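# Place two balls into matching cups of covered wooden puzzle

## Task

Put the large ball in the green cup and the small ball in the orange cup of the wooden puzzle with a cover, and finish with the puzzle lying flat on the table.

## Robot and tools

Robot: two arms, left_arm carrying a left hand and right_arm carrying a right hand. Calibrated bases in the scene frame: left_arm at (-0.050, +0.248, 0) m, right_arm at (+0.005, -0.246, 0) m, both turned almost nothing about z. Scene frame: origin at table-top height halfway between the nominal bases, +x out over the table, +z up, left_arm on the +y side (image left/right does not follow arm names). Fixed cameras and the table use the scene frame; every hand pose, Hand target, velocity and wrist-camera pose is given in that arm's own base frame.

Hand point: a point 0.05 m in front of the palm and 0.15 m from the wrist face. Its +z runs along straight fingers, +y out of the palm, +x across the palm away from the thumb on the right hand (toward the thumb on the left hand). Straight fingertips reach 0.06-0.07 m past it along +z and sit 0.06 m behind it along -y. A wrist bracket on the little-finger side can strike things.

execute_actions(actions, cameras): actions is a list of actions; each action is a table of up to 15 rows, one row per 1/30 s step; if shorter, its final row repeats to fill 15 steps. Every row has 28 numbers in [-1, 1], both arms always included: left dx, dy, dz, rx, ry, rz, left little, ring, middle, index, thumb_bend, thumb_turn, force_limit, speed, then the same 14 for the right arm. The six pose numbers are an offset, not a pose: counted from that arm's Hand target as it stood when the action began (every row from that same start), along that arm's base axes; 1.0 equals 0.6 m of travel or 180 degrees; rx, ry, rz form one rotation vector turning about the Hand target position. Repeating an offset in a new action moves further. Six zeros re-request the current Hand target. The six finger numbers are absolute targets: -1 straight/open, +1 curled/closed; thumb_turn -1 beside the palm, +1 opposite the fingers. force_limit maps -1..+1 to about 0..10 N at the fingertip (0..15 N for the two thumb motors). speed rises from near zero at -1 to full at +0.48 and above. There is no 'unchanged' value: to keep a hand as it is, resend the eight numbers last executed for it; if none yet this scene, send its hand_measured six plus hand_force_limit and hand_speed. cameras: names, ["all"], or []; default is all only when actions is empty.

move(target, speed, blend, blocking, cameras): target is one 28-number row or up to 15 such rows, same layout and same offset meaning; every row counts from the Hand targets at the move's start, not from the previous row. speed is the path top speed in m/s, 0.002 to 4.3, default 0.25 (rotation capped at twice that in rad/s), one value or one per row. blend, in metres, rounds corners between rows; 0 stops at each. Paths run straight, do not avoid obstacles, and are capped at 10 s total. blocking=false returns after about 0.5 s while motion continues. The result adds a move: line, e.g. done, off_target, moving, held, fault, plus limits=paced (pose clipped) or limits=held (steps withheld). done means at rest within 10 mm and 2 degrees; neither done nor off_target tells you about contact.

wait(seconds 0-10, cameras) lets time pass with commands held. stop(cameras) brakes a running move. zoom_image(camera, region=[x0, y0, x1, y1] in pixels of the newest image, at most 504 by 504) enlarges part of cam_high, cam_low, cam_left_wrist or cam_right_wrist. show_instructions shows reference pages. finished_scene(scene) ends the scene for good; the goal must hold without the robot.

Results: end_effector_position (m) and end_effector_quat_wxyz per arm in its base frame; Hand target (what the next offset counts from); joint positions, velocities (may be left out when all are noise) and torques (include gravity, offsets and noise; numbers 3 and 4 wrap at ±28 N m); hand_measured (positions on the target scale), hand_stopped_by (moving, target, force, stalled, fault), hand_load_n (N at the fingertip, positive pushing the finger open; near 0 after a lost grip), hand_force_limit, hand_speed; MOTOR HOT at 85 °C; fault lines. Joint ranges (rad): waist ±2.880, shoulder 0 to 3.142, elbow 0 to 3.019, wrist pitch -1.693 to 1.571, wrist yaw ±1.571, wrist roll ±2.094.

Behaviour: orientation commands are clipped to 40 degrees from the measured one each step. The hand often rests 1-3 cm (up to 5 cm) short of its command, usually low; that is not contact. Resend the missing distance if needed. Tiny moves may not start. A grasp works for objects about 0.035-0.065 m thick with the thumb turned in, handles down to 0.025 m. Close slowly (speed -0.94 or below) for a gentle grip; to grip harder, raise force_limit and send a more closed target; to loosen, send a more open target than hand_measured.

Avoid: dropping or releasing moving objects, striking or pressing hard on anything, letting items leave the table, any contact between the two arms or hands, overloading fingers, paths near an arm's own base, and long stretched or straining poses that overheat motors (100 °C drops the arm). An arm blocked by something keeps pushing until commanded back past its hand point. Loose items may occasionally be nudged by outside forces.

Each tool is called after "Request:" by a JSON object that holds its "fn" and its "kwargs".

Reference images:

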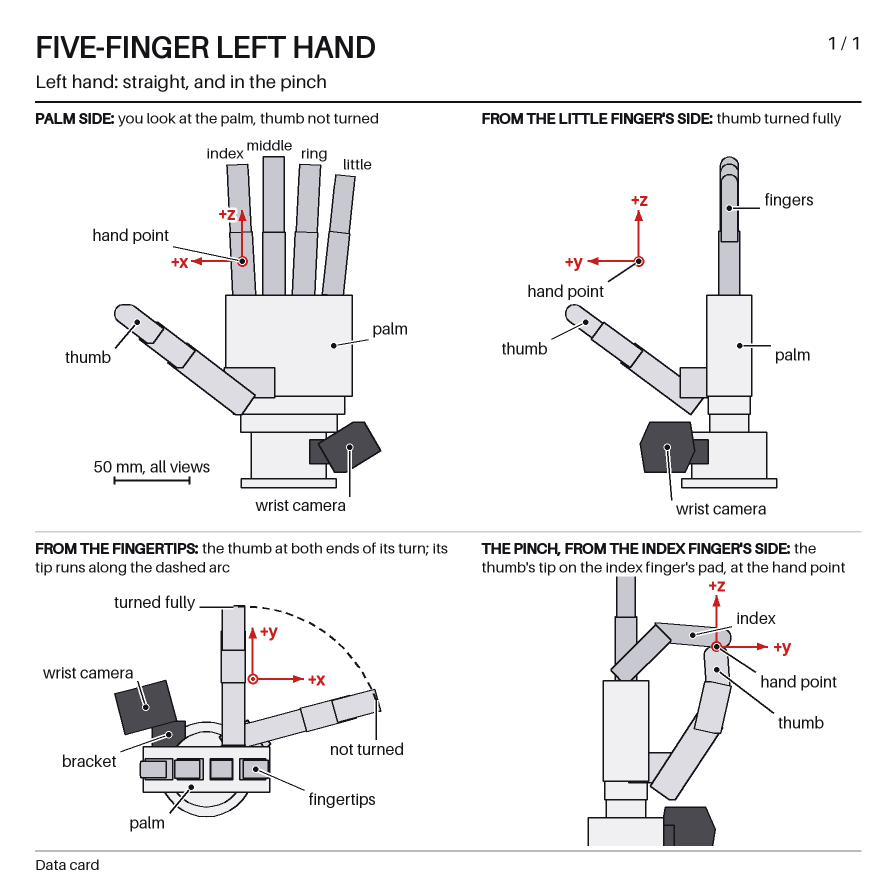

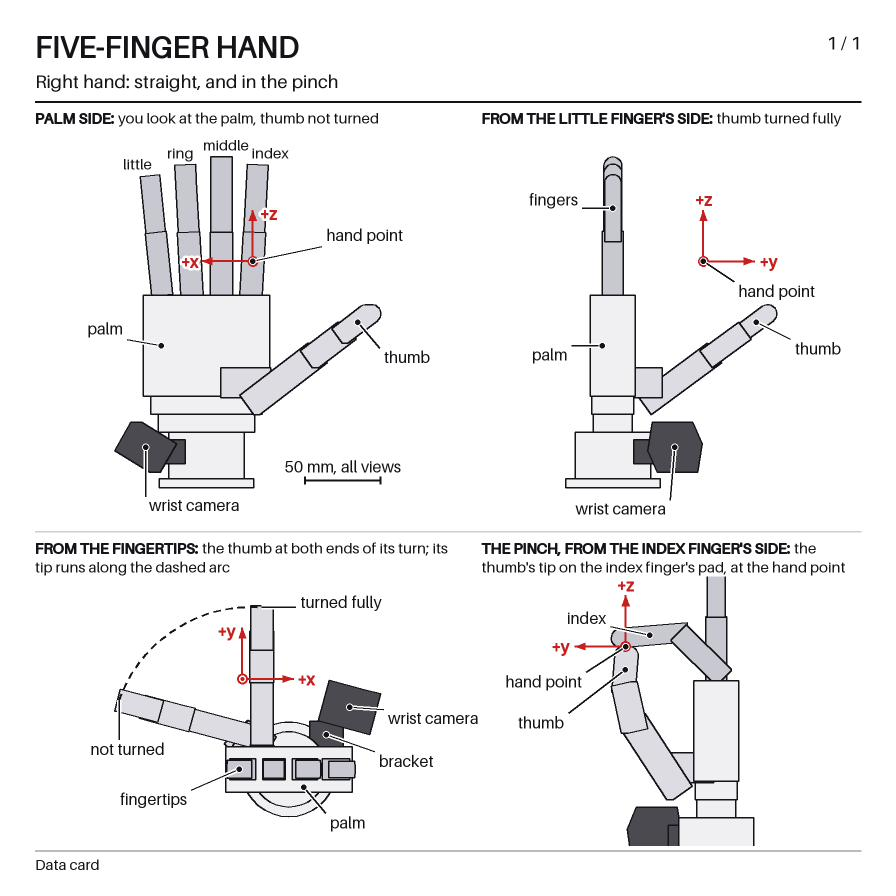

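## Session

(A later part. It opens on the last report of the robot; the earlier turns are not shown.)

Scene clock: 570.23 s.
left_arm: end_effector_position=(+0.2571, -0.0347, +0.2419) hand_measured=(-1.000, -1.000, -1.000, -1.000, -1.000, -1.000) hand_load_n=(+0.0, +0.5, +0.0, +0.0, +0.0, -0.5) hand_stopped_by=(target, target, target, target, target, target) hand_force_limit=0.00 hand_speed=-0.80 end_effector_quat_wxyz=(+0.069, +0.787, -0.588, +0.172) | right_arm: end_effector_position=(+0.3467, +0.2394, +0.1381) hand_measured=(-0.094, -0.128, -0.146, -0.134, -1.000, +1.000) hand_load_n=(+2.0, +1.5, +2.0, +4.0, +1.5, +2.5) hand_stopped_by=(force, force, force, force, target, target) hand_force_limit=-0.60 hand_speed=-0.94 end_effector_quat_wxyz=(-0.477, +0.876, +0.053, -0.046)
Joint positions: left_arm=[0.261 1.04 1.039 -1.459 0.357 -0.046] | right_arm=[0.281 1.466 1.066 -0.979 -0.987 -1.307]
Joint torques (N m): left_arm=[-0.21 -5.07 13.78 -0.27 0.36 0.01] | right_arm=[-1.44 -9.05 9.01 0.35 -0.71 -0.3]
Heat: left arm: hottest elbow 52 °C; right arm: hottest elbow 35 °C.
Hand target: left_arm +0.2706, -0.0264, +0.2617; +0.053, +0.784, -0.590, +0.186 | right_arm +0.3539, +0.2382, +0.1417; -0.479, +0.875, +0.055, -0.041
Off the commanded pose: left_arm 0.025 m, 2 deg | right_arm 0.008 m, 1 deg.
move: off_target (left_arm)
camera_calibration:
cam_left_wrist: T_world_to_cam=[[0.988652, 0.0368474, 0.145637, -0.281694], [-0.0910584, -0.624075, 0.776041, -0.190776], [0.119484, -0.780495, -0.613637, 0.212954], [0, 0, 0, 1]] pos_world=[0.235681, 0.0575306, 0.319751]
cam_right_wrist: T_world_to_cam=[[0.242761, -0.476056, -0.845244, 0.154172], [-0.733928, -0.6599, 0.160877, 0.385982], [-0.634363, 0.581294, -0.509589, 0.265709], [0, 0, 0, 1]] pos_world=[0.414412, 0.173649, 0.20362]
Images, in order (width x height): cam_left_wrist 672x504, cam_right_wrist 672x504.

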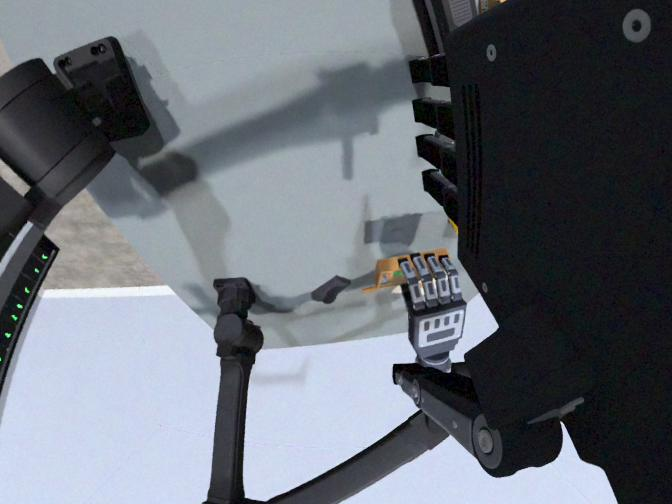

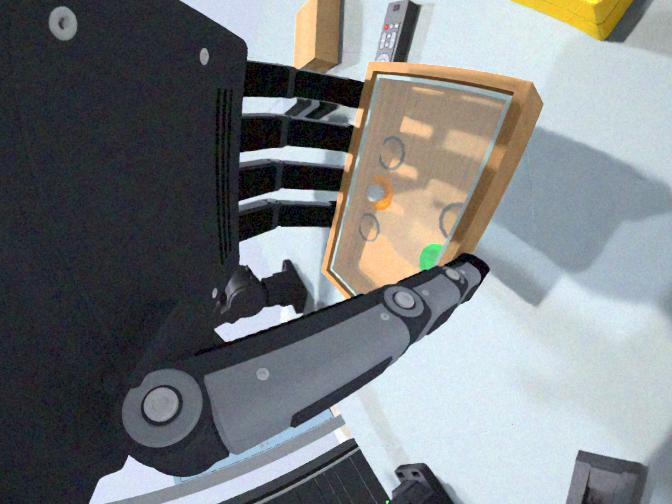

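Request:
{"fn": "move", "kwargs": {"target": [0,0,0,0,0,0,-1,-1,-1,-1,-1,-1,0,-0.8,0,0,0,-0.040,-0.027,0,0.2,0.2,0.2,0.2,-1,1,-0.6,-0.94], "cameras": ["cam_right_wrist"], "speed": 0.1}}

Request:
{"fn": "zoom_image", "kwargs": {"camera": "cam_right_wrist", "region": [310, 50, 560, 300]}}

Scene clock: 582.77 s.
left_arm: end_effector_position=(+0.2571, -0.0347, +0.2419) hand_measured=(-1.000, -1.000, -1.000, -1.000, -1.000, -1.000) hand_load_n=(+0.0, +0.0, +0.0, +0.0, +0.0, +0.0) hand_stopped_by=(target, target, target, target, target, target) hand_force_limit=0.00 hand_speed=-0.80 end_effector_quat_wxyz=(+0.069, +0.787, -0.588, +0.172) | right_arm: end_effector_position=(+0.3479, +0.2319, +0.1251) hand_measured=(-0.094, -0.128, -0.146, -0.134, -1.000, +1.000) hand_load_n=(+2.0, +1.5, +2.0, +4.0, +1.5, +2.5) hand_stopped_by=(force, force, force, force, target, target) hand_force_limit=-0.60 hand_speed=-0.94 end_effector_quat_wxyz=(-0.415, +0.907, +0.064, -0.028)
Joint positions: left_arm=[0.261 1.04 1.039 -1.459 0.357 -0.046] | right_arm=[0.32 1.454 1.066 -0.977 -0.838 -1.301]
Joint torques (N m): left_arm=[-0.15 -5.07 13.79 -0.29 0.36 0] | right_arm=[0.09 -11.69 8.79 1.43 -0.42 0.01]
Heat: left arm: hottest elbow 52 °C; right arm: hottest elbow 35 °C.
Hand target: left_arm +0.2706, -0.0264, +0.2617; +0.053, +0.784, -0.590, +0.186 | right_arm +0.3539, +0.2382, +0.1418; -0.421, +0.904, +0.073, -0.007
Off the commanded pose: left_arm 0.025 m, 2 deg | right_arm 0.019 m, 3 deg.
move: off_target (left_arm, right_arm)
camera_calibration:
cam_right_wrist: T_world_to_cam=[[0.28791, -0.583507, -0.75936, 0.137719], [-0.739653, -0.639155, 0.2107, 0.374995], [-0.608294, 0.501, -0.615612, 0.287018], [0, 0, 0, 1]] pos_world=[0.412307, 0.176243, 0.202259]
Images, in order (width x height): cam_right_wrist 672x504.

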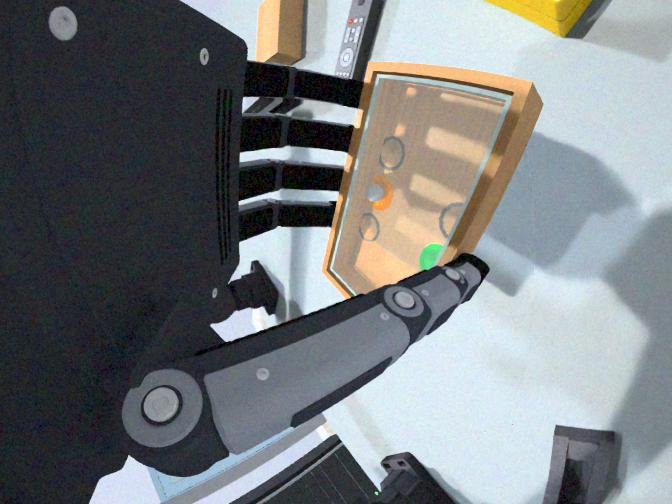

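Scaled by 2.016 from the camera's 672x504 image, which has a finer 960x720 frame.

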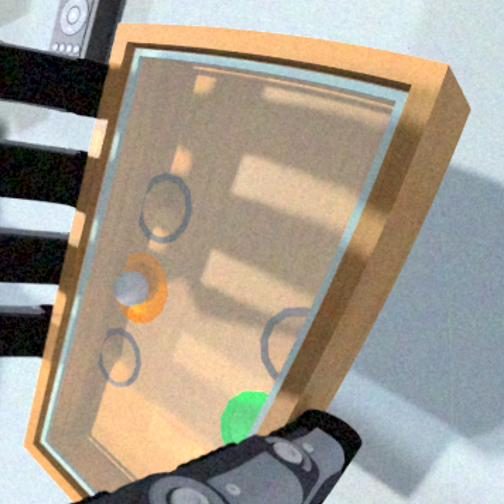

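Request:
{"fn": "wait", "kwargs": {"seconds": 0.1, "cameras": ["cam_right_wrist","cam_left_wrist"]}}

Request:
{"fn": "zoom_image", "kwargs": {"camera": "cam_left_wrist", "region": [350, 230, 450, 300]}}

Scene clock: 586.17 s.
left_arm: end_effector_position=(+0.2571, -0.0347, +0.2419) hand_measured=(-1.000, -1.000, -1.000, -1.000, -1.000, -1.000) hand_load_n=(+0.0, +0.0, +0.0, +0.0, +0.0, +0.0) hand_stopped_by=(target, target, target, target, target, target) hand_force_limit=0.00 hand_speed=-0.80 end_effector_quat_wxyz=(+0.069, +0.787, -0.588, +0.172) | right_arm: end_effector_position=(+0.3478, +0.2319, +0.1251) hand_measured=(-0.094, -0.128, -0.146, -0.134, -1.000, +1.000) hand_load_n=(+2.0, +1.5, +2.0, +4.0, +1.0, +2.5) hand_stopped_by=(force, force, force, force, target, target) hand_force_limit=-0.60 hand_speed=-0.94 end_effector_quat_wxyz=(-0.415, +0.907, +0.064, -0.028)
Joint positions: left_arm=[0.261 1.04 1.039 -1.459 0.357 -0.046] | right_arm=[0.32 1.454 1.066 -0.977 -0.838 -1.3]
Joint torques (N m): left_arm=[-0.21 -5.07 13.81 -0.29 0.35 0.01] | right_arm=[0.09 -11.63 8.8 1.43 -0.46 0.02]
Heat: left arm: hottest elbow 52 °C; right arm: hottest elbow 35 °C.
Hand target: left_arm +0.2706, -0.0264, +0.2617; +0.053, +0.784, -0.590, +0.186 | right_arm +0.3538, +0.2382, +0.1418; -0.421, +0.904, +0.073, -0.007
Off the commanded pose: left_arm 0.025 m, 2 deg | right_arm 0.019 m, 3 deg.
wait: 0.10 s; at rest from the start
camera_calibration:
cam_left_wrist: T_world_to_cam=[[0.988652, 0.0368474, 0.145637, -0.281694], [-0.0910584, -0.624075, 0.776041, -0.190776], [0.119484, -0.780495, -0.613637, 0.212954], [0, 0, 0, 1]] pos_world=[0.235681, 0.0575306, 0.319751]
cam_right_wrist: T_world_to_cam=[[0.287544, -0.583578, -0.759444, 0.137899], [-0.73971, -0.639004, 0.210956, 0.37494], [-0.608397, 0.50111, -0.61542, 0.287003], [0, 0, 0, 1]] pos_world=[0.412307, 0.176243, 0.202258]
Images, in order (width x height): cam_left_wrist 672x504, cam_right_wrist 672x504.

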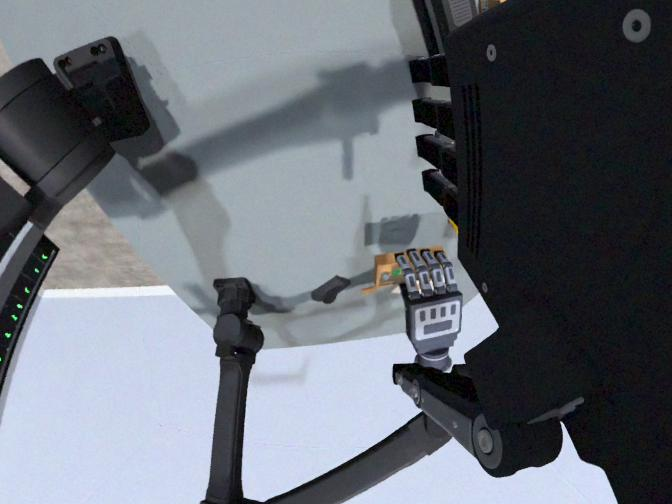

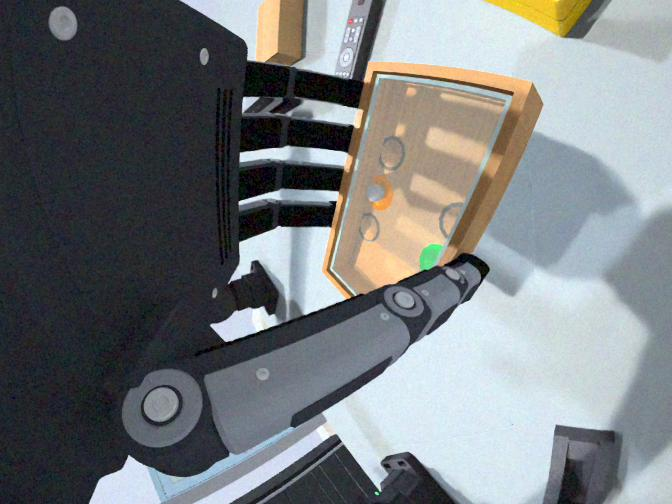

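Scaled by 5.040 from the camera's 672x504 image, which has a finer 960x720 frame.

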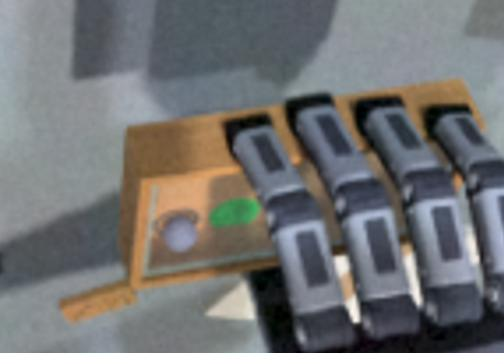

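Request:
{"fn": "move", "kwargs": {"target": [0,0,0,0,0,0,-1,-1,-1,-1,-1,-1,0,-0.8,0,0,0,-0.051,-0.011,0,0.2,0.2,0.2,0.2,-1,1,-0.6,-0.94], "cameras": [], "speed": 0.1}}

Request:
{"fn": "wait", "kwargs": {"seconds": 0.5, "cameras": ["cam_right_wrist"]}}

Request:
{"fn": "zoom_image", "kwargs": {"camera": "cam_right_wrist", "region": [310, 50, 560, 300]}}

Scene clock: 602.90 s.
left_arm: end_effector_position=(+0.2571, -0.0347, +0.2419) hand_measured=(-1.000, -1.000, -1.000, -1.000, -1.000, -1.000) hand_load_n=(+0.0, +0.0, +0.0, -0.5, +0.0, +0.0) hand_stopped_by=(target, target, target, target, target, target) hand_force_limit=0.00 hand_speed=-0.80 end_effector_quat_wxyz=(+0.069, +0.787, -0.588, +0.172) | right_arm: end_effector_position=(+0.3391, +0.2275, +0.1105) hand_measured=(-0.094, -0.128, -0.146, -0.134, -1.000, +1.000) hand_load_n=(+2.0, +1.5, +2.0, +4.0, +1.0, +3.0) hand_stopped_by=(force, force, force, force, target, target) hand_force_limit=-0.60 hand_speed=-0.94 end_effector_quat_wxyz=(-0.336, +0.939, +0.071, -0.026)
Joint positions: left_arm=[0.261 1.04 1.039 -1.459 0.357 -0.046] | right_arm=[0.39 1.45 1.066 -0.995 -0.664 -1.265]
Joint torques (N m): left_arm=[-0.21 -5.07 13.79 -0.29 0.36 0.01] | right_arm=[0.03 -11.87 11.6 0.53 -0.33 0.05]
Heat: left arm: hottest elbow 52 °C; right arm: hottest elbow 35 °C.
Hand target: left_arm +0.2706, -0.0264, +0.2617; +0.053, +0.784, -0.590, +0.186 | right_arm +0.3539, +0.2381, +0.1417; -0.346, +0.935, +0.079, +0.003
Off the commanded pose: left_arm 0.025 m, 2 deg | right_arm 0.036 m, 4 deg.
move: off_target (left_arm, right_arm)
No camera images: "cameras" was empty.

Scene clock: 603.40 s.
left_arm: end_effector_position=(+0.2571, -0.0347, +0.2419) hand_measured=(-1.000, -1.000, -1.000, -1.000, -1.000, -1.000) hand_load_n=(+0.0, +0.0, +0.0, +0.0, -0.5, +0.0) hand_stopped_by=(target, target, target, target, target, target) hand_force_limit=0.00 hand_speed=-0.80 end_effector_quat_wxyz=(+0.069, +0.787, -0.588, +0.172) | right_arm: end_effector_position=(+0.3391, +0.2274, +0.1104) hand_measured=(-0.094, -0.128, -0.146, -0.134, -1.000, +1.000) hand_load_n=(+2.0, +1.5, +2.0, +4.0, +1.5, +2.5) hand_stopped_by=(force, force, force, force, target, target) hand_force_limit=-0.60 hand_speed=-0.94 end_effector_quat_wxyz=(-0.336, +0.939, +0.071, -0.026)
Joint positions: left_arm=[0.261 1.04 1.039 -1.459 0.357 -0.046] | right_arm=[0.39 1.45 1.066 -0.995 -0.664 -1.264]
Joint torques (N m): left_arm=[-0.21 -5.07 13.78 -0.29 0.36 0.01] | right_arm=[0.03 -11.81 11.62 0.39 -0.34 0.02]
Heat: left arm: hottest elbow 52 °C; right arm: hottest elbow 35 °C.
Hand target: left_arm +0.2706, -0.0264, +0.2617; +0.053, +0.784, -0.590, +0.186 | right_arm +0.3540, +0.2381, +0.1417; -0.346, +0.935, +0.079, +0.003
Off the commanded pose: left_arm 0.025 m, 2 deg | right_arm 0.036 m, 4 deg.
wait: 0.50 s; at rest by 0.17 s
camera_calibration:
cam_right_wrist: T_world_to_cam=[[0.308739, -0.69947, -0.644533, 0.133174], [-0.738948, -0.603047, 0.300483, 0.350391], [-0.598862, 0.383506, -0.703056, 0.308075], [0, 0, 0, 1]] pos_world=[0.402299, 0.186305, 0.197143]
Images, in order (width x height): cam_right_wrist 672x504.

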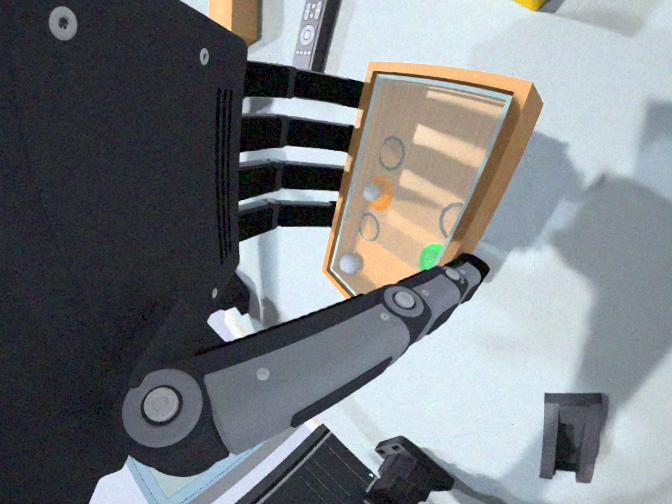

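Scaled by 2.016 from the camera's 672x504 image, which has a finer 960x720 frame.

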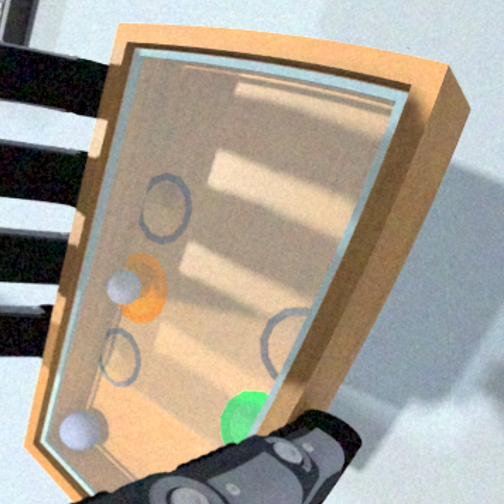

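Request:
{"fn": "move", "kwargs": {"target": [0,0,0,0,0,0,-1,-1,-1,-1,-1,-1,0,-0.8,0,0,0,0.067,0.014,0,0.2,0.2,0.2,0.2,-1,1,-0.6,-0.94], "cameras": ["cam_right_wrist"], "speed": 0.1}}

Scene clock: 610.77 s.
left_arm: end_effector_position=(+0.2571, -0.0347, +0.2419) hand_measured=(-1.000, -1.000, -1.000, -1.000, -1.000, -1.000) hand_load_n=(+0.0, +0.0, +0.0, +0.0, +0.0, +0.0) hand_stopped_by=(target, target, target, target, target, target) hand_force_limit=0.00 hand_speed=-0.80 end_effector_quat_wxyz=(+0.069, +0.787, -0.588, +0.172) | right_arm: end_effector_position=(+0.3471, +0.2393, +0.1334) hand_measured=(-0.094, -0.128, -0.146, -0.134, -1.000, +1.000) hand_load_n=(+2.0, +1.5, +2.0, +4.5, +1.0, +2.5) hand_stopped_by=(force, force, force, force, target, target) hand_force_limit=-0.60 hand_speed=-0.94 end_effector_quat_wxyz=(-0.437, +0.897, +0.061, -0.030)
Joint positions: left_arm=[0.261 1.04 1.039 -1.459 0.357 -0.046] | right_arm=[0.317 1.447 1.066 -0.962 -0.887 -1.281]
Joint torques (N m): left_arm=[-0.15 -5.07 13.79 -0.28 0.36 0.01] | right_arm=[-1.55 -10.87 7.91 1.5 -0.66 -0.26]
Heat: left arm: hottest elbow 52 °C; right arm: hottest elbow 35 °C.
Hand target: left_arm +0.2706, -0.0264, +0.2617; +0.053, +0.784, -0.590, +0.186 | right_arm +0.3540, +0.2381, +0.1417; -0.444, +0.893, +0.071, -0.010
Off the commanded pose: left_arm 0.025 m, 2 deg | right_arm 0.011 m, 3 deg.
move: off_target (left_arm, right_arm)
camera_calibration:
cam_right_wrist: T_world_to_cam=[[0.277188, -0.546703, -0.790116, 0.147603], [-0.740989, -0.645121, 0.186423, 0.382514], [-0.611638, 0.533793, -0.583921, 0.277104], [0, 0, 0, 1]] pos_world=[0.412013, 0.179547, 0.207121]
Images, in order (width x height): cam_right_wrist 672x504.

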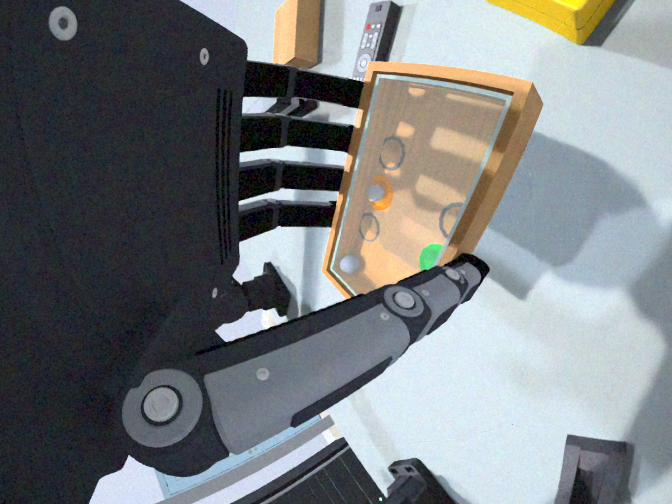

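Request:
{"fn": "move", "kwargs": {"target": [0,0,0,0,0,0,-1,-1,-1,-1,-1,-1,0,-0.8,0,0,0,0.0345,0.036,0,0.2,0.2,0.2,0.2,-1,1,-0.6,-0.94], "cameras": ["cam_right_wrist","cam_left_wrist"], "speed": 0.2}}

Request:
{"fn": "zoom_image", "kwargs": {"camera": "cam_right_wrist", "region": [310, 50, 560, 300]}}

Request:
{"fn": "zoom_image", "kwargs": {"camera": "cam_left_wrist", "region": [350, 230, 450, 300]}}

Scene clock: 619.10 s.
left_arm: end_effector_position=(+0.2571, -0.0347, +0.2419) hand_measured=(-1.000, -1.000, -1.000, -1.000, -1.000, -1.000) hand_load_n=(+0.0, +0.0, +0.0, +0.0, -0.5, +0.0) hand_stopped_by=(target, target, target, target, target, target) hand_force_limit=0.00 hand_speed=-0.80 end_effector_quat_wxyz=(+0.069, +0.787, -0.588, +0.172) | right_arm: end_effector_position=(+0.3439, +0.2379, +0.1343) hand_measured=(-0.094, -0.128, -0.146, -0.134, -1.000, +1.000) hand_load_n=(+2.0, +1.5, +2.0, +4.0, +1.5, +2.5) hand_stopped_by=(force, force, force, force, target, target) hand_force_limit=-0.60 hand_speed=-0.94 end_effector_quat_wxyz=(-0.491, +0.868, +0.040, -0.065)
Joint positions: left_arm=[0.261 1.04 1.039 -1.459 0.357 -0.046] | right_arm=[0.264 1.491 1.066 -1.002 -1.03 -1.318]
Joint torques (N m): left_arm=[-0.26 -5.07 13.79 -0.28 0.36 0] | right_arm=[-1.32 -9.47 9.51 0.17 -0.73 -0.26]
Heat: left arm: hottest elbow 52 °C; right arm: hottest elbow 35 °C.
Hand target: left_arm +0.2706, -0.0264, +0.2617; +0.053, +0.784, -0.590, +0.186 | right_arm +0.3539, +0.2382, +0.1418; -0.495, +0.866, +0.046, -0.056
Off the commanded pose: left_arm 0.025 m, 2 deg | right_arm 0.012 m, 1 deg.
move: off_target (left_arm, right_arm)
camera_calibration:
cam_left_wrist: T_world_to_cam=[[0.988652, 0.0368474, 0.145637, -0.281694], [-0.0910584, -0.624075, 0.776041, -0.190776], [0.119484, -0.780495, -0.613637, 0.212954], [0, 0, 0, 1]] pos_world=[0.235681, 0.0575306, 0.319751]
cam_right_wrist: T_world_to_cam=[[0.199699, -0.451429, -0.869674, 0.163126], [-0.728266, -0.662177, 0.176494, 0.380079], [-0.655552, 0.598108, -0.460997, 0.259775], [0, 0, 0, 1]] pos_world=[0.414518, 0.169946, 0.19454]
Images, in order (width x height): cam_left_wrist 672x504, cam_right_wrist 672x504.

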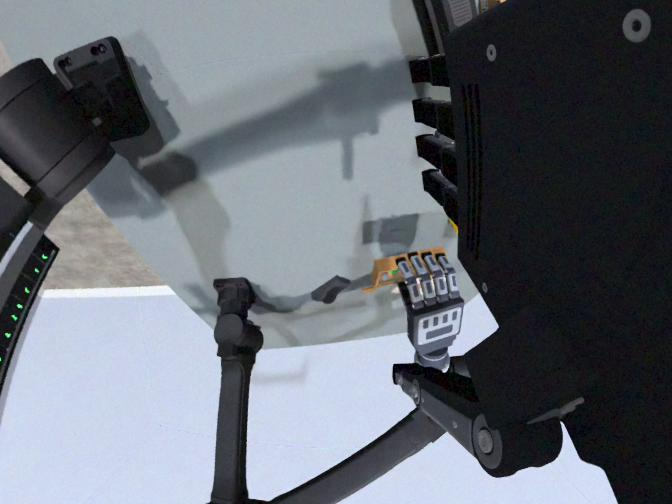

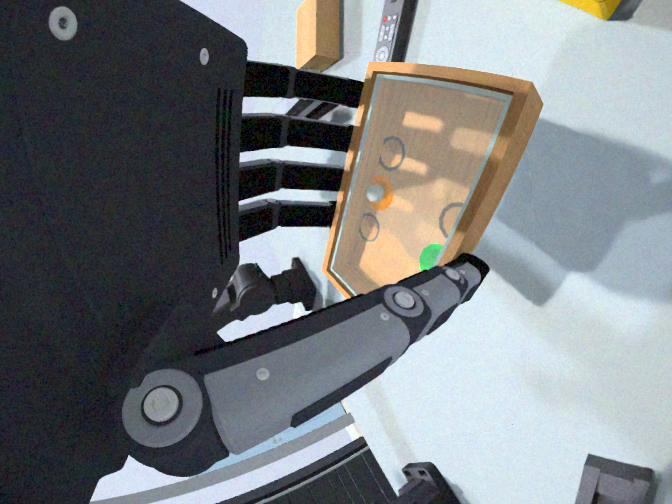

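Scaled by 2.016 from the camera's 672x504 image, which has a finer 960x720 frame.

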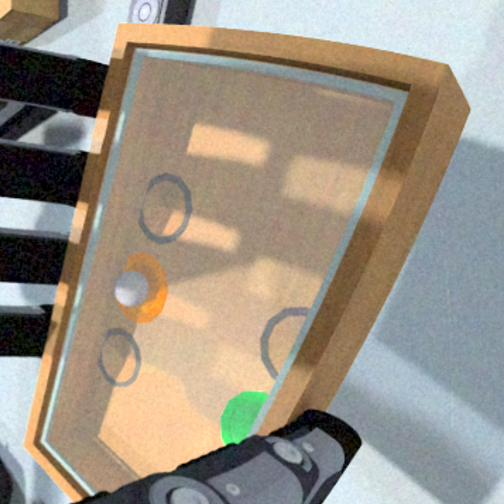

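Scaled by 5.040 from the camera's 672x504 image, which has a finer 960x720 frame.

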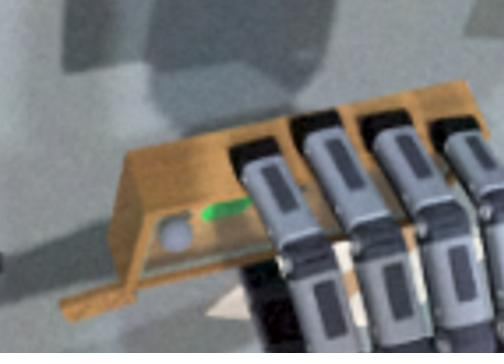

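Request:
{"fn": "move", "kwargs": {"target": [0,0,0,0,0,0,-1,-1,-1,-1,-1,-1,0,-0.8,0,0,0,-0.102,-0.053,0,0.2,0.2,0.2,0.2,-1,1,-0.6,-0.94], "cameras": ["cam_right_wrist"], "speed": 0.15}}

Request:
{"fn": "wait", "kwargs": {"seconds": 0.5, "cameras": ["cam_right_wrist"]}}

Scene clock: 638.80 s.
left_arm: end_effector_position=(+0.2571, -0.0347, +0.2419) hand_measured=(-1.000, -1.000, -1.000, -1.000, -1.000, -1.000) hand_load_n=(+0.0, +0.0, +0.0, +0.0, +0.0, +0.0) hand_stopped_by=(target, target, target, target, target, target) hand_force_limit=0.00 hand_speed=-0.80 end_effector_quat_wxyz=(+0.069, +0.787, -0.588, +0.172) | right_arm: end_effector_position=(+0.3365, +0.2269, +0.1141) hand_measured=(-0.094, -0.128, -0.146, -0.134, -1.000, +1.000) hand_load_n=(+2.0, +1.5, +2.0, +4.0, +1.5, +2.5) hand_stopped_by=(force, force, force, force, target, target) hand_force_limit=-0.60 hand_speed=-0.94 end_effector_quat_wxyz=(-0.333, +0.940, +0.068, -0.025)
Joint positions: left_arm=[0.261 1.04 1.039 -1.459 0.357 -0.046] | right_arm=[0.394 1.44 1.066 -1.003 -0.657 -1.254]
Joint torques (N m): left_arm=[-0.15 -5.01 13.79 -0.29 0.36 0] | right_arm=[0.15 -11.52 10.96 1.59 -0.35 -0.04]
Heat: left arm: hottest elbow 52 °C; right arm: hottest elbow 35 °C.
Hand target: left_arm +0.2706, -0.0264, +0.2617; +0.053, +0.784, -0.590, +0.186 | right_arm +0.3539, +0.2381, +0.1418; -0.345, +0.935, +0.077, +0.009
Off the commanded pose: left_arm 0.025 m, 2 deg | right_arm 0.035 m, 4 deg.
move: off_target (left_arm, right_arm)
camera_calibration:
cam_right_wrist: T_world_to_cam=[[0.304059, -0.705425, -0.640253, 0.138347], [-0.742067, -0.596831, 0.305171, 0.346136], [-0.597398, 0.382321, -0.704944, 0.309368], [0, 0, 0, 1]] pos_world=[0.399606, 0.1859, 0.201034]
Images, in order (width x height): cam_right_wrist 672x504.

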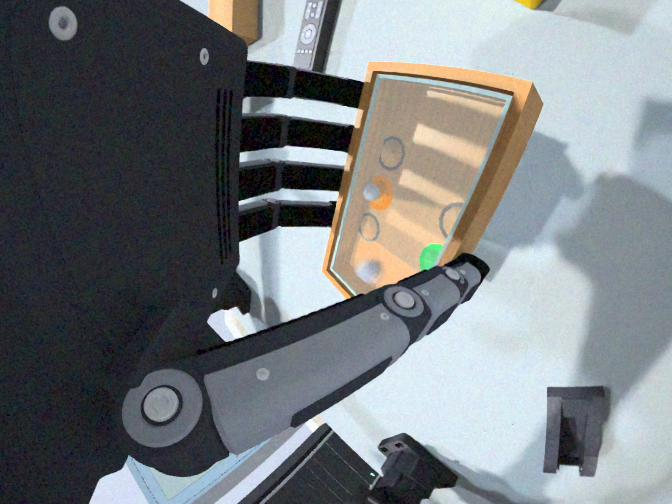

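Scene clock: 639.30 s.
left_arm: end_effector_position=(+0.2571, -0.0347, +0.2419) hand_measured=(-1.000, -1.000, -1.000, -1.000, -1.000, -1.000) hand_load_n=(+0.0, +0.0, +0.0, +0.0, +0.0, +0.0) hand_stopped_by=(target, target, target, target, target, target) hand_force_limit=0.00 hand_speed=-0.80 end_effector_quat_wxyz=(+0.069, +0.787, -0.588, +0.172) | right_arm: end_effector_position=(+0.3365, +0.2268, +0.1140) hand_measured=(-0.094, -0.128, -0.146, -0.134, -1.000, +1.000) hand_load_n=(+2.0, +1.5, +2.0, +4.0, +1.0, +2.5) hand_stopped_by=(force, force, force, force, target, target) hand_force_limit=-0.60 hand_speed=-0.94 end_effector_quat_wxyz=(-0.333, +0.940, +0.067, -0.025)
Joint positions: left_arm=[0.261 1.04 1.039 -1.459 0.357 -0.046] | right_arm=[0.394 1.44 1.066 -1.003 -0.656 -1.254]
Joint torques (N m): left_arm=[-0.21 -5.07 13.78 -0.29 0.36 0.01] | right_arm=[-0.09 -11.52 11.03 1.33 -0.33 0.02]
Heat: left arm: hottest elbow 52 °C; right arm: hottest elbow 35 °C.
Hand target: left_arm +0.2706, -0.0264, +0.2617; +0.053, +0.784, -0.590, +0.186 | right_arm +0.3539, +0.2381, +0.1418; -0.345, +0.935, +0.077, +0.009
Off the commanded pose: left_arm 0.025 m, 2 deg | right_arm 0.035 m, 4 deg.
wait: 0.50 s; at rest by 0.17 s
camera_calibration:
cam_right_wrist: T_world_to_cam=[[0.303742, -0.705761, -0.640033, 0.138421], [-0.742288, -0.596432, 0.305413, 0.346042], [-0.597285, 0.382322, -0.705039, 0.30938], [0, 0, 0, 1]] pos_world=[0.399607, 0.1858, 0.201033]
Images, in order (width x height): cam_right_wrist 672x504.

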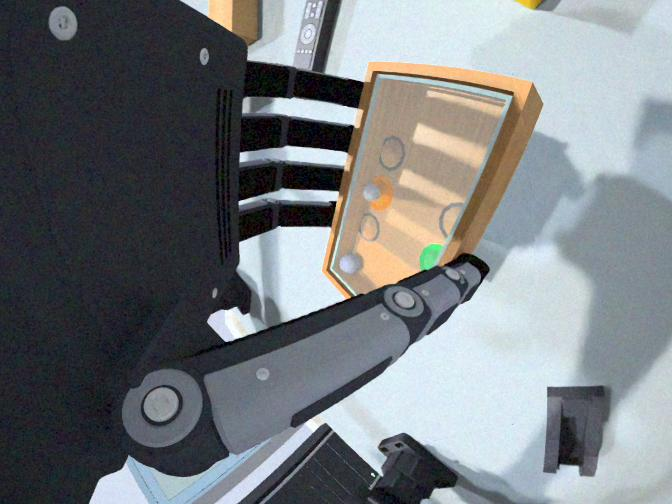

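Request:
{"fn": "move", "kwargs": {"target": [0,0,0,0,0,0,-1,-1,-1,-1,-1,-1,0,-0.8,0,0,0,0.057,0.022,0,0.2,0.2,0.2,0.2,-1,1,-0.6,-0.94], "cameras": ["cam_right_wrist"], "speed": 0.1}}

Scene clock: 645.83 s.
left_arm: end_effector_position=(+0.2571, -0.0347, +0.2419) hand_measured=(-1.000, -1.000, -1.000, -1.000, -1.000, -1.000) hand_load_n=(+0.0, +0.0, +0.0, +0.0, +0.0, +0.0) hand_stopped_by=(target, target, target, target, target, target) hand_force_limit=0.00 hand_speed=-0.80 end_effector_quat_wxyz=(+0.069, +0.787, -0.588, +0.172) | right_arm: end_effector_position=(+0.3407, +0.2371, +0.1332) hand_measured=(-0.094, -0.128, -0.146, -0.134, -1.000, +1.000) hand_load_n=(+2.0, +1.5, +2.0, +4.0, +1.0, +2.5) hand_stopped_by=(force, force, force, force, target, target) hand_force_limit=-0.60 hand_speed=-0.94 end_effector_quat_wxyz=(-0.423, +0.904, +0.054, -0.037)
Joint positions: left_arm=[0.261 1.04 1.039 -1.459 0.357 -0.046] | right_arm=[0.328 1.44 1.066 -0.985 -0.857 -1.265]
Joint torques (N m): left_arm=[-0.15 -5.07 13.79 -0.29 0.36 0] | right_arm=[-1.55 -9.7 9.2 1.44 -0.62 -0.29]
Heat: left arm: hottest elbow 52 °C; right arm: hottest elbow 35 °C.
Hand target: left_arm +0.2706, -0.0264, +0.2617; +0.053, +0.784, -0.590, +0.186 | right_arm +0.3539, +0.2382, +0.1417; -0.430, +0.901, +0.064, -0.016
Off the commanded pose: left_arm 0.025 m, 2 deg | right_arm 0.016 m, 3 deg.
move: off_target (left_arm, right_arm)
camera_calibration:
cam_right_wrist: T_world_to_cam=[[0.261088, -0.57468, -0.775614, 0.158189], [-0.741013, -0.634255, 0.220501, 0.369297], [-0.618654, 0.51717, -0.591441, 0.281524], [0, 0, 0, 1]] pos_world=[0.406518, 0.179541, 0.207768]
Images, in order (width x height): cam_right_wrist 672x504.

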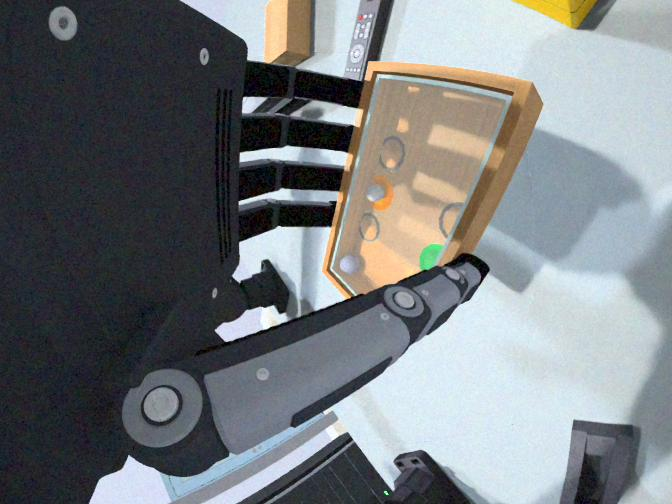

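Request:
{"fn": "move", "kwargs": {"target": [0,0,0,0,0,0,-1,-1,-1,-1,-1,-1,0,-0.8,0,0,0,0.0435,0.0305,0,0.2,0.2,0.2,0.2,-1,1,-0.6,-0.94], "cameras": ["cam_right_wrist","cam_left_wrist"], "speed": 0.2}}

Request:
{"fn": "zoom_image", "kwargs": {"camera": "cam_right_wrist", "region": [310, 50, 560, 300]}}

Request:
{"fn": "zoom_image", "kwargs": {"camera": "cam_left_wrist", "region": [350, 230, 450, 300]}}

Scene clock: 662.33 s.
left_arm: end_effector_position=(+0.2571, -0.0347, +0.2419) hand_measured=(-1.000, -1.000, -1.000, -1.000, -1.000, -1.000) hand_load_n=(+0.0, +0.0, +0.0, +0.0, +0.0, +0.0) hand_stopped_by=(target, target, target, target, target, target) hand_force_limit=0.00 hand_speed=-0.80 end_effector_quat_wxyz=(+0.069, +0.787, -0.588, +0.172) | right_arm: end_effector_position=(+0.3446, +0.2379, +0.1352) hand_measured=(-0.094, -0.128, -0.146, -0.134, -1.000, +1.000) hand_load_n=(+2.0, +1.5, +2.0, +4.0, +1.0, +2.5) hand_stopped_by=(force, force, force, force, target, target) hand_force_limit=-0.60 hand_speed=-0.94 end_effector_quat_wxyz=(-0.489, +0.869, +0.039, -0.063)
Joint positions: left_arm=[0.261 1.04 1.039 -1.459 0.357 -0.046] | right_arm=[0.265 1.487 1.066 -0.997 -1.025 -1.31]
Joint torques (N m): left_arm=[-0.21 -5.07 13.79 -0.29 0.36 0.01] | right_arm=[-1.32 -9.41 9.4 0.2 -0.79 -0.28]
Heat: left arm: hottest elbow 53 °C; right arm: hottest elbow 35 °C.
Hand target: left_arm +0.2706, -0.0264, +0.2617; +0.053, +0.784, -0.590, +0.186 | right_arm +0.3539, +0.2382, +0.1418; -0.493, +0.867, +0.045, -0.055
Off the commanded pose: left_arm 0.025 m, 2 deg | right_arm 0.011 m, 1 deg.
move: off_target (left_arm, right_arm)
camera_calibration:
cam_left_wrist: T_world_to_cam=[[0.988652, 0.0368474, 0.145637, -0.281694], [-0.0910584, -0.624075, 0.776041, -0.190776], [0.119484, -0.780495, -0.613637, 0.212954], [0, 0, 0, 1]] pos_world=[0.235681, 0.0575306, 0.319751]
cam_right_wrist: T_world_to_cam=[[0.200316, -0.456123, -0.867079, 0.164244], [-0.731563, -0.658318, 0.177296, 0.380553], [-0.651682, 0.598807, -0.465554, 0.259676], [0, 0, 0, 1]] pos_world=[0.414724, 0.169945, 0.195835]
Images, in order (width x height): cam_left_wrist 672x504, cam_right_wrist 672x504.

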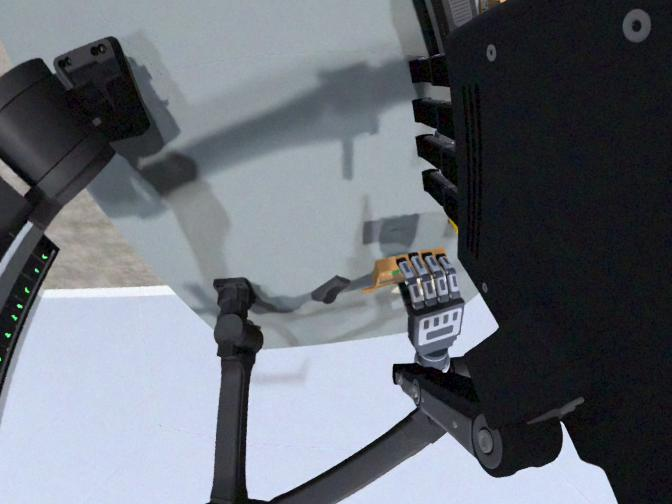

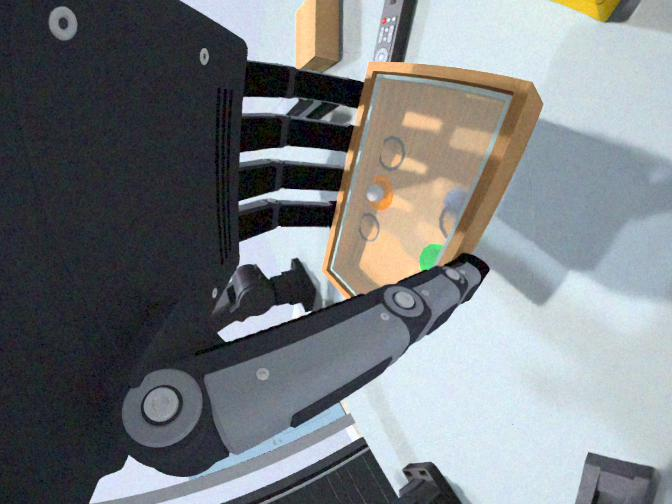

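Scaled by 2.016 from the camera's 672x504 image, which has a finer 960x720 frame.

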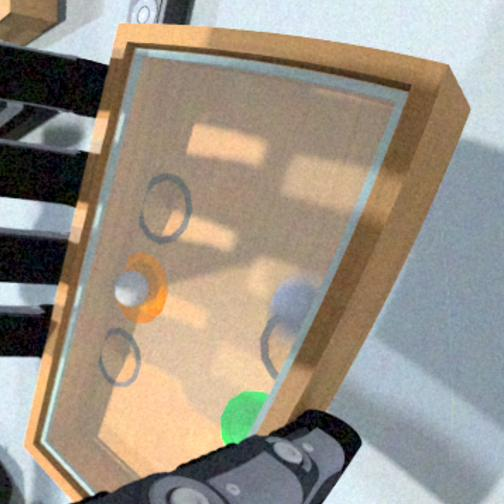

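Scaled by 5.040 from the camera's 672x504 image, which has a finer 960x720 frame.

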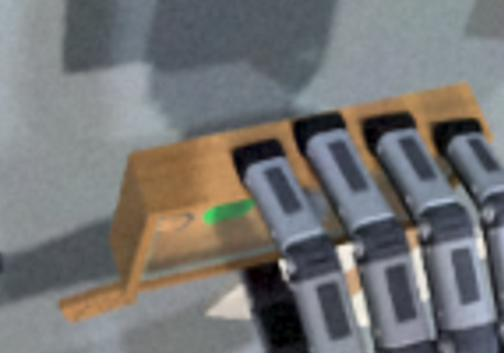

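Request:
{"fn": "wait", "kwargs": {"seconds": 0.1, "cameras": ["cam_right_wrist"]}}

Request:
{"fn": "zoom_image", "kwargs": {"camera": "cam_right_wrist", "region": [310, 50, 560, 300]}}

Scene clock: 665.23 s.
left_arm: end_effector_position=(+0.2571, -0.0347, +0.2419) hand_measured=(-1.000, -1.000, -1.000, -1.000, -1.000, -1.000) hand_load_n=(+0.0, +0.0, +0.0, +0.0, +0.0, +0.0) hand_stopped_by=(target, target, target, target, target, target) hand_force_limit=0.00 hand_speed=-0.80 end_effector_quat_wxyz=(+0.069, +0.787, -0.588, +0.172) | right_arm: end_effector_position=(+0.3445, +0.2378, +0.1352) hand_measured=(-0.094, -0.128, -0.146, -0.134, -1.000, +1.000) hand_load_n=(+2.0, +1.5, +2.0, +4.0, +1.5, +2.5) hand_stopped_by=(force, force, force, force, target, target) hand_force_limit=-0.60 hand_speed=-0.94 end_effector_quat_wxyz=(-0.489, +0.869, +0.039, -0.063)
Joint positions: left_arm=[0.261 1.04 1.039 -1.459 0.357 -0.046] | right_arm=[0.265 1.487 1.066 -0.997 -1.025 -1.31]
Joint torques (N m): left_arm=[-0.21 -5.07 13.79 -0.29 0.35 0.01] | right_arm=[-1.26 -9.35 9.42 0.28 -0.73 -0.26]
Heat: left arm: hottest elbow 53 °C; right arm: hottest elbow 35 °C.
Hand target: left_arm +0.2706, -0.0264, +0.2617; +0.053, +0.784, -0.590, +0.186 | right_arm +0.3539, +0.2381, +0.1418; -0.493, +0.867, +0.045, -0.055
Off the commanded pose: left_arm 0.025 m, 2 deg | right_arm 0.011 m, 1 deg.
wait: 0.10 s; at rest from the start
camera_calibration:
cam_right_wrist: T_world_to_cam=[[0.200762, -0.456066, -0.867005, 0.164056], [-0.731335, -0.658622, 0.177105, 0.380475], [-0.6518, 0.598515, -0.465763, 0.25975], [0, 0, 0, 1]] pos_world=[0.414623, 0.169945, 0.195835]
Images, in order (width x height): cam_right_wrist 672x504.

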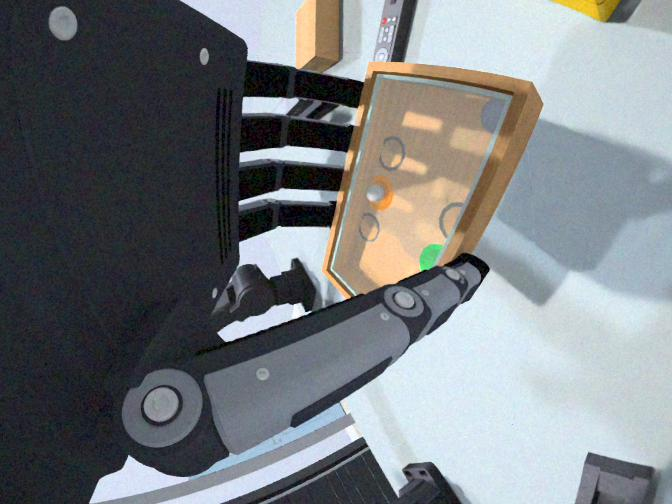

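Scaled by 2.016 from the camera's 672x504 image, which has a finer 960x720 frame.

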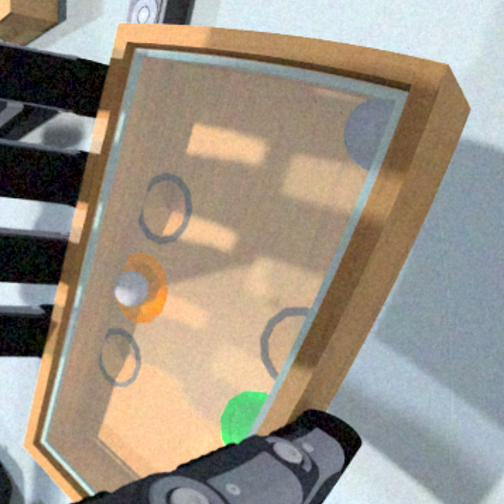

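Request:
{"fn": "move", "kwargs": {"target": [0,0,0,0,0,0,-1,-1,-1,-1,-1,-1,0,-0.8,0,0,0,-0.027,-0.017,0,0.2,0.2,0.2,0.2,-1,1,-0.6,-0.94], "cameras": ["cam_right_wrist"], "speed": 0.1}}

Scene clock: 679.27 s.
left_arm: end_effector_position=(+0.2571, -0.0347, +0.2419) hand_measured=(-1.000, -1.000, -1.000, -1.000, -1.000, -1.000) hand_load_n=(+0.0, +0.0, +0.0, +0.0, +0.0, +0.0) hand_stopped_by=(target, target, target, target, target, target) hand_force_limit=0.00 hand_speed=-0.80 end_effector_quat_wxyz=(+0.069, +0.787, -0.588, +0.172) | right_arm: end_effector_position=(+0.3454, +0.2317, +0.1226) hand_measured=(-0.094, -0.128, -0.146, -0.134, -1.000, +1.000) hand_load_n=(+2.0, +1.5, +2.0, +4.0, +1.0, +2.5) hand_stopped_by=(force, force, force, force, target, target) hand_force_limit=-0.60 hand_speed=-0.94 end_effector_quat_wxyz=(-0.448, +0.891, +0.045, -0.055)
Joint positions: left_arm=[0.261 1.04 1.039 -1.459 0.357 -0.046] | right_arm=[0.286 1.487 1.066 -0.997 -0.929 -1.31]
Joint torques (N m): left_arm=[-0.21 -5.07 13.79 -0.29 0.36 0] | right_arm=[0.03 -11.99 9.31 1.11 -0.52 0.03]
Heat: left arm: hottest elbow 53 °C; right arm: hottest elbow 35 °C.
Hand target: left_arm +0.2706, -0.0264, +0.2617; +0.053, +0.784, -0.590, +0.186 | right_arm +0.3538, +0.2382, +0.1418; -0.454, +0.889, +0.056, -0.034
Off the commanded pose: left_arm 0.025 m, 2 deg | right_arm 0.022 m, 3 deg.
move: off_target (left_arm, right_arm)
camera_calibration:
cam_right_wrist: T_world_to_cam=[[0.225206, -0.531501, -0.816571, 0.153133], [-0.732332, -0.64513, 0.217938, 0.371478], [-0.642629, 0.54892, -0.534523, 0.274897], [0, 0, 0, 1]] pos_world=[0.414216, 0.170146, 0.191023]
Images, in order (width x height): cam_right_wrist 672x504.

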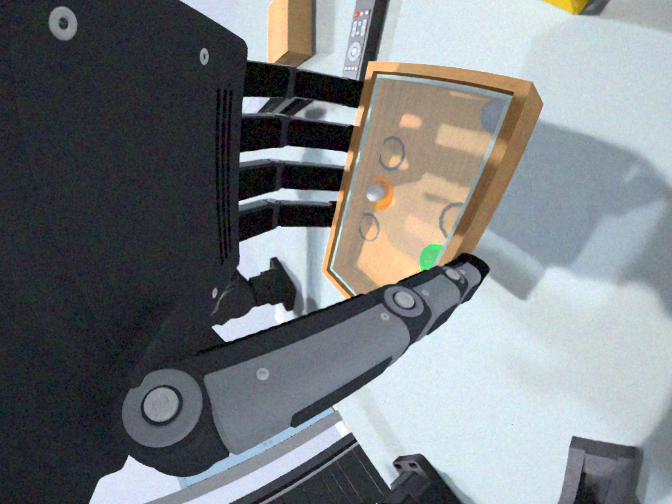

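Request:
{"fn": "move", "kwargs": {"target": [0,0,0,0,0,0,-1,-1,-1,-1,-1,-1,0,-0.8,0,0,0,-0.008,-0.0395,0,0.2,0.2,0.2,0.2,-1,1,-0.6,-0.94], "cameras": ["cam_right_wrist","cam_left_wrist"], "speed": 0.2}}

Request:
{"fn": "zoom_image", "kwargs": {"camera": "cam_left_wrist", "region": [350, 230, 450, 300]}}

Scene clock: 694.40 s.
left_arm: end_effector_position=(+0.2571, -0.0347, +0.2419) hand_measured=(-1.000, -1.000, -1.000, -1.000, -1.000, -1.000) hand_load_n=(+0.0, +0.0, +0.0, +0.0, +0.0, +0.0) hand_stopped_by=(target, target, target, target, target, target) hand_force_limit=0.00 hand_speed=-0.80 end_effector_quat_wxyz=(+0.069, +0.787, -0.588, +0.172) | right_arm: end_effector_position=(+0.3531, +0.2335, +0.1310) hand_measured=(-0.094, -0.128, -0.146, -0.134, -1.000, +1.000) hand_load_n=(+2.0, +1.5, +2.0, +4.0, +1.5, +2.5) hand_stopped_by=(force, force, force, force, target, target) hand_force_limit=-0.60 hand_speed=-0.94 end_effector_quat_wxyz=(-0.434, +0.898, +0.077, +0.007)
Joint positions: left_arm=[0.261 1.04 1.039 -1.459 0.357 -0.046] | right_arm=[0.31 1.412 1.028 -0.897 -0.863 -1.299]
Joint torques (N m): left_arm=[-0.21 -5.07 13.79 -0.29 0.36 0.01] | right_arm=[0.09 -10.93 7.91 1.57 -0.45 0.02]
Heat: left arm: hottest elbow 53 °C; right arm: hottest elbow 35 °C.
Hand target: left_arm +0.2706, -0.0264, +0.2617; +0.053, +0.784, -0.590, +0.186 | right_arm +0.3540, +0.2382, +0.1419; -0.438, +0.895, +0.083, +0.021
Off the commanded pose: left_arm 0.025 m, 2 deg | right_arm 0.012 m, 2 deg.
move: off_target (left_arm, right_arm)
camera_calibration:
cam_left_wrist: T_world_to_cam=[[0.988652, 0.0368474, 0.145637, -0.281694], [-0.0910584, -0.624075, 0.776041, -0.190776], [0.119484, -0.780495, -0.613637, 0.212954], [0, 0, 0, 1]] pos_world=[0.235681, 0.0575306, 0.319751]
cam_right_wrist: T_world_to_cam=[[0.339238, -0.548325, -0.764367, 0.11596], [-0.755193, -0.643228, 0.126259, 0.396128], [-0.560894, 0.534413, -0.632298, 0.27065], [0, 0, 0, 1]] pos_world=[0.411621, 0.173745, 0.209753]
Images, in order (width x height): cam_left_wrist 672x504, cam_right_wrist 672x504.

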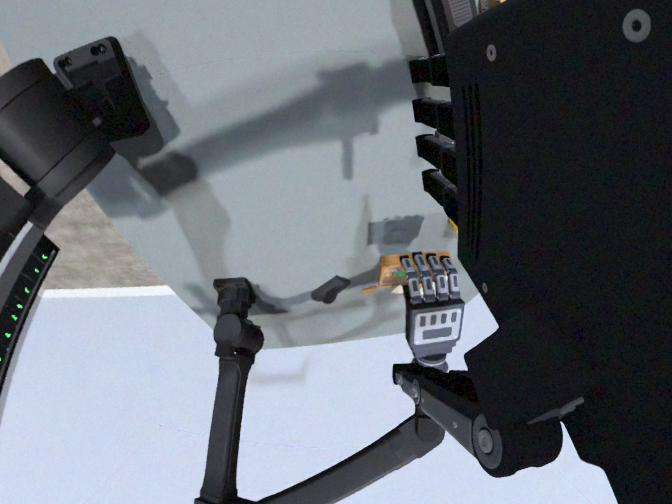

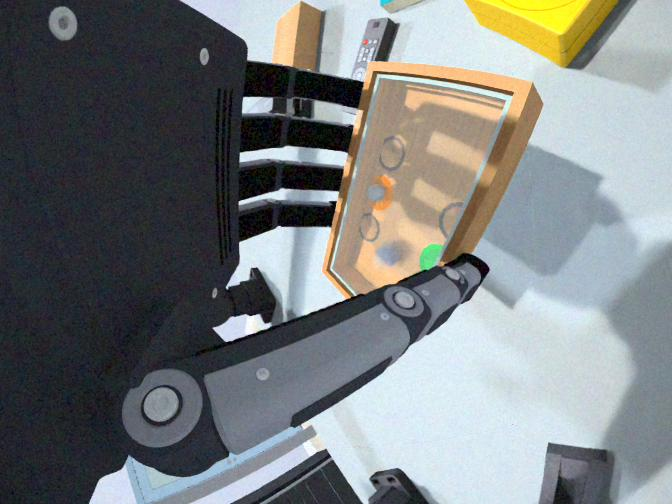

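Scaled by 5.040 from the camera's 672x504 image, which has a finer 960x720 frame.

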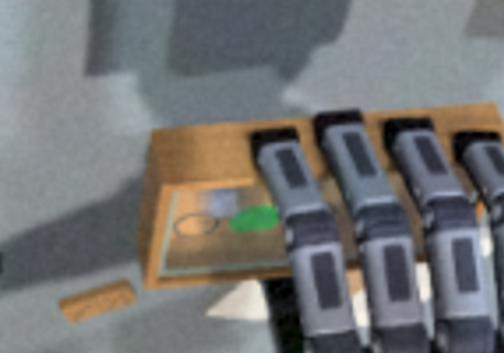

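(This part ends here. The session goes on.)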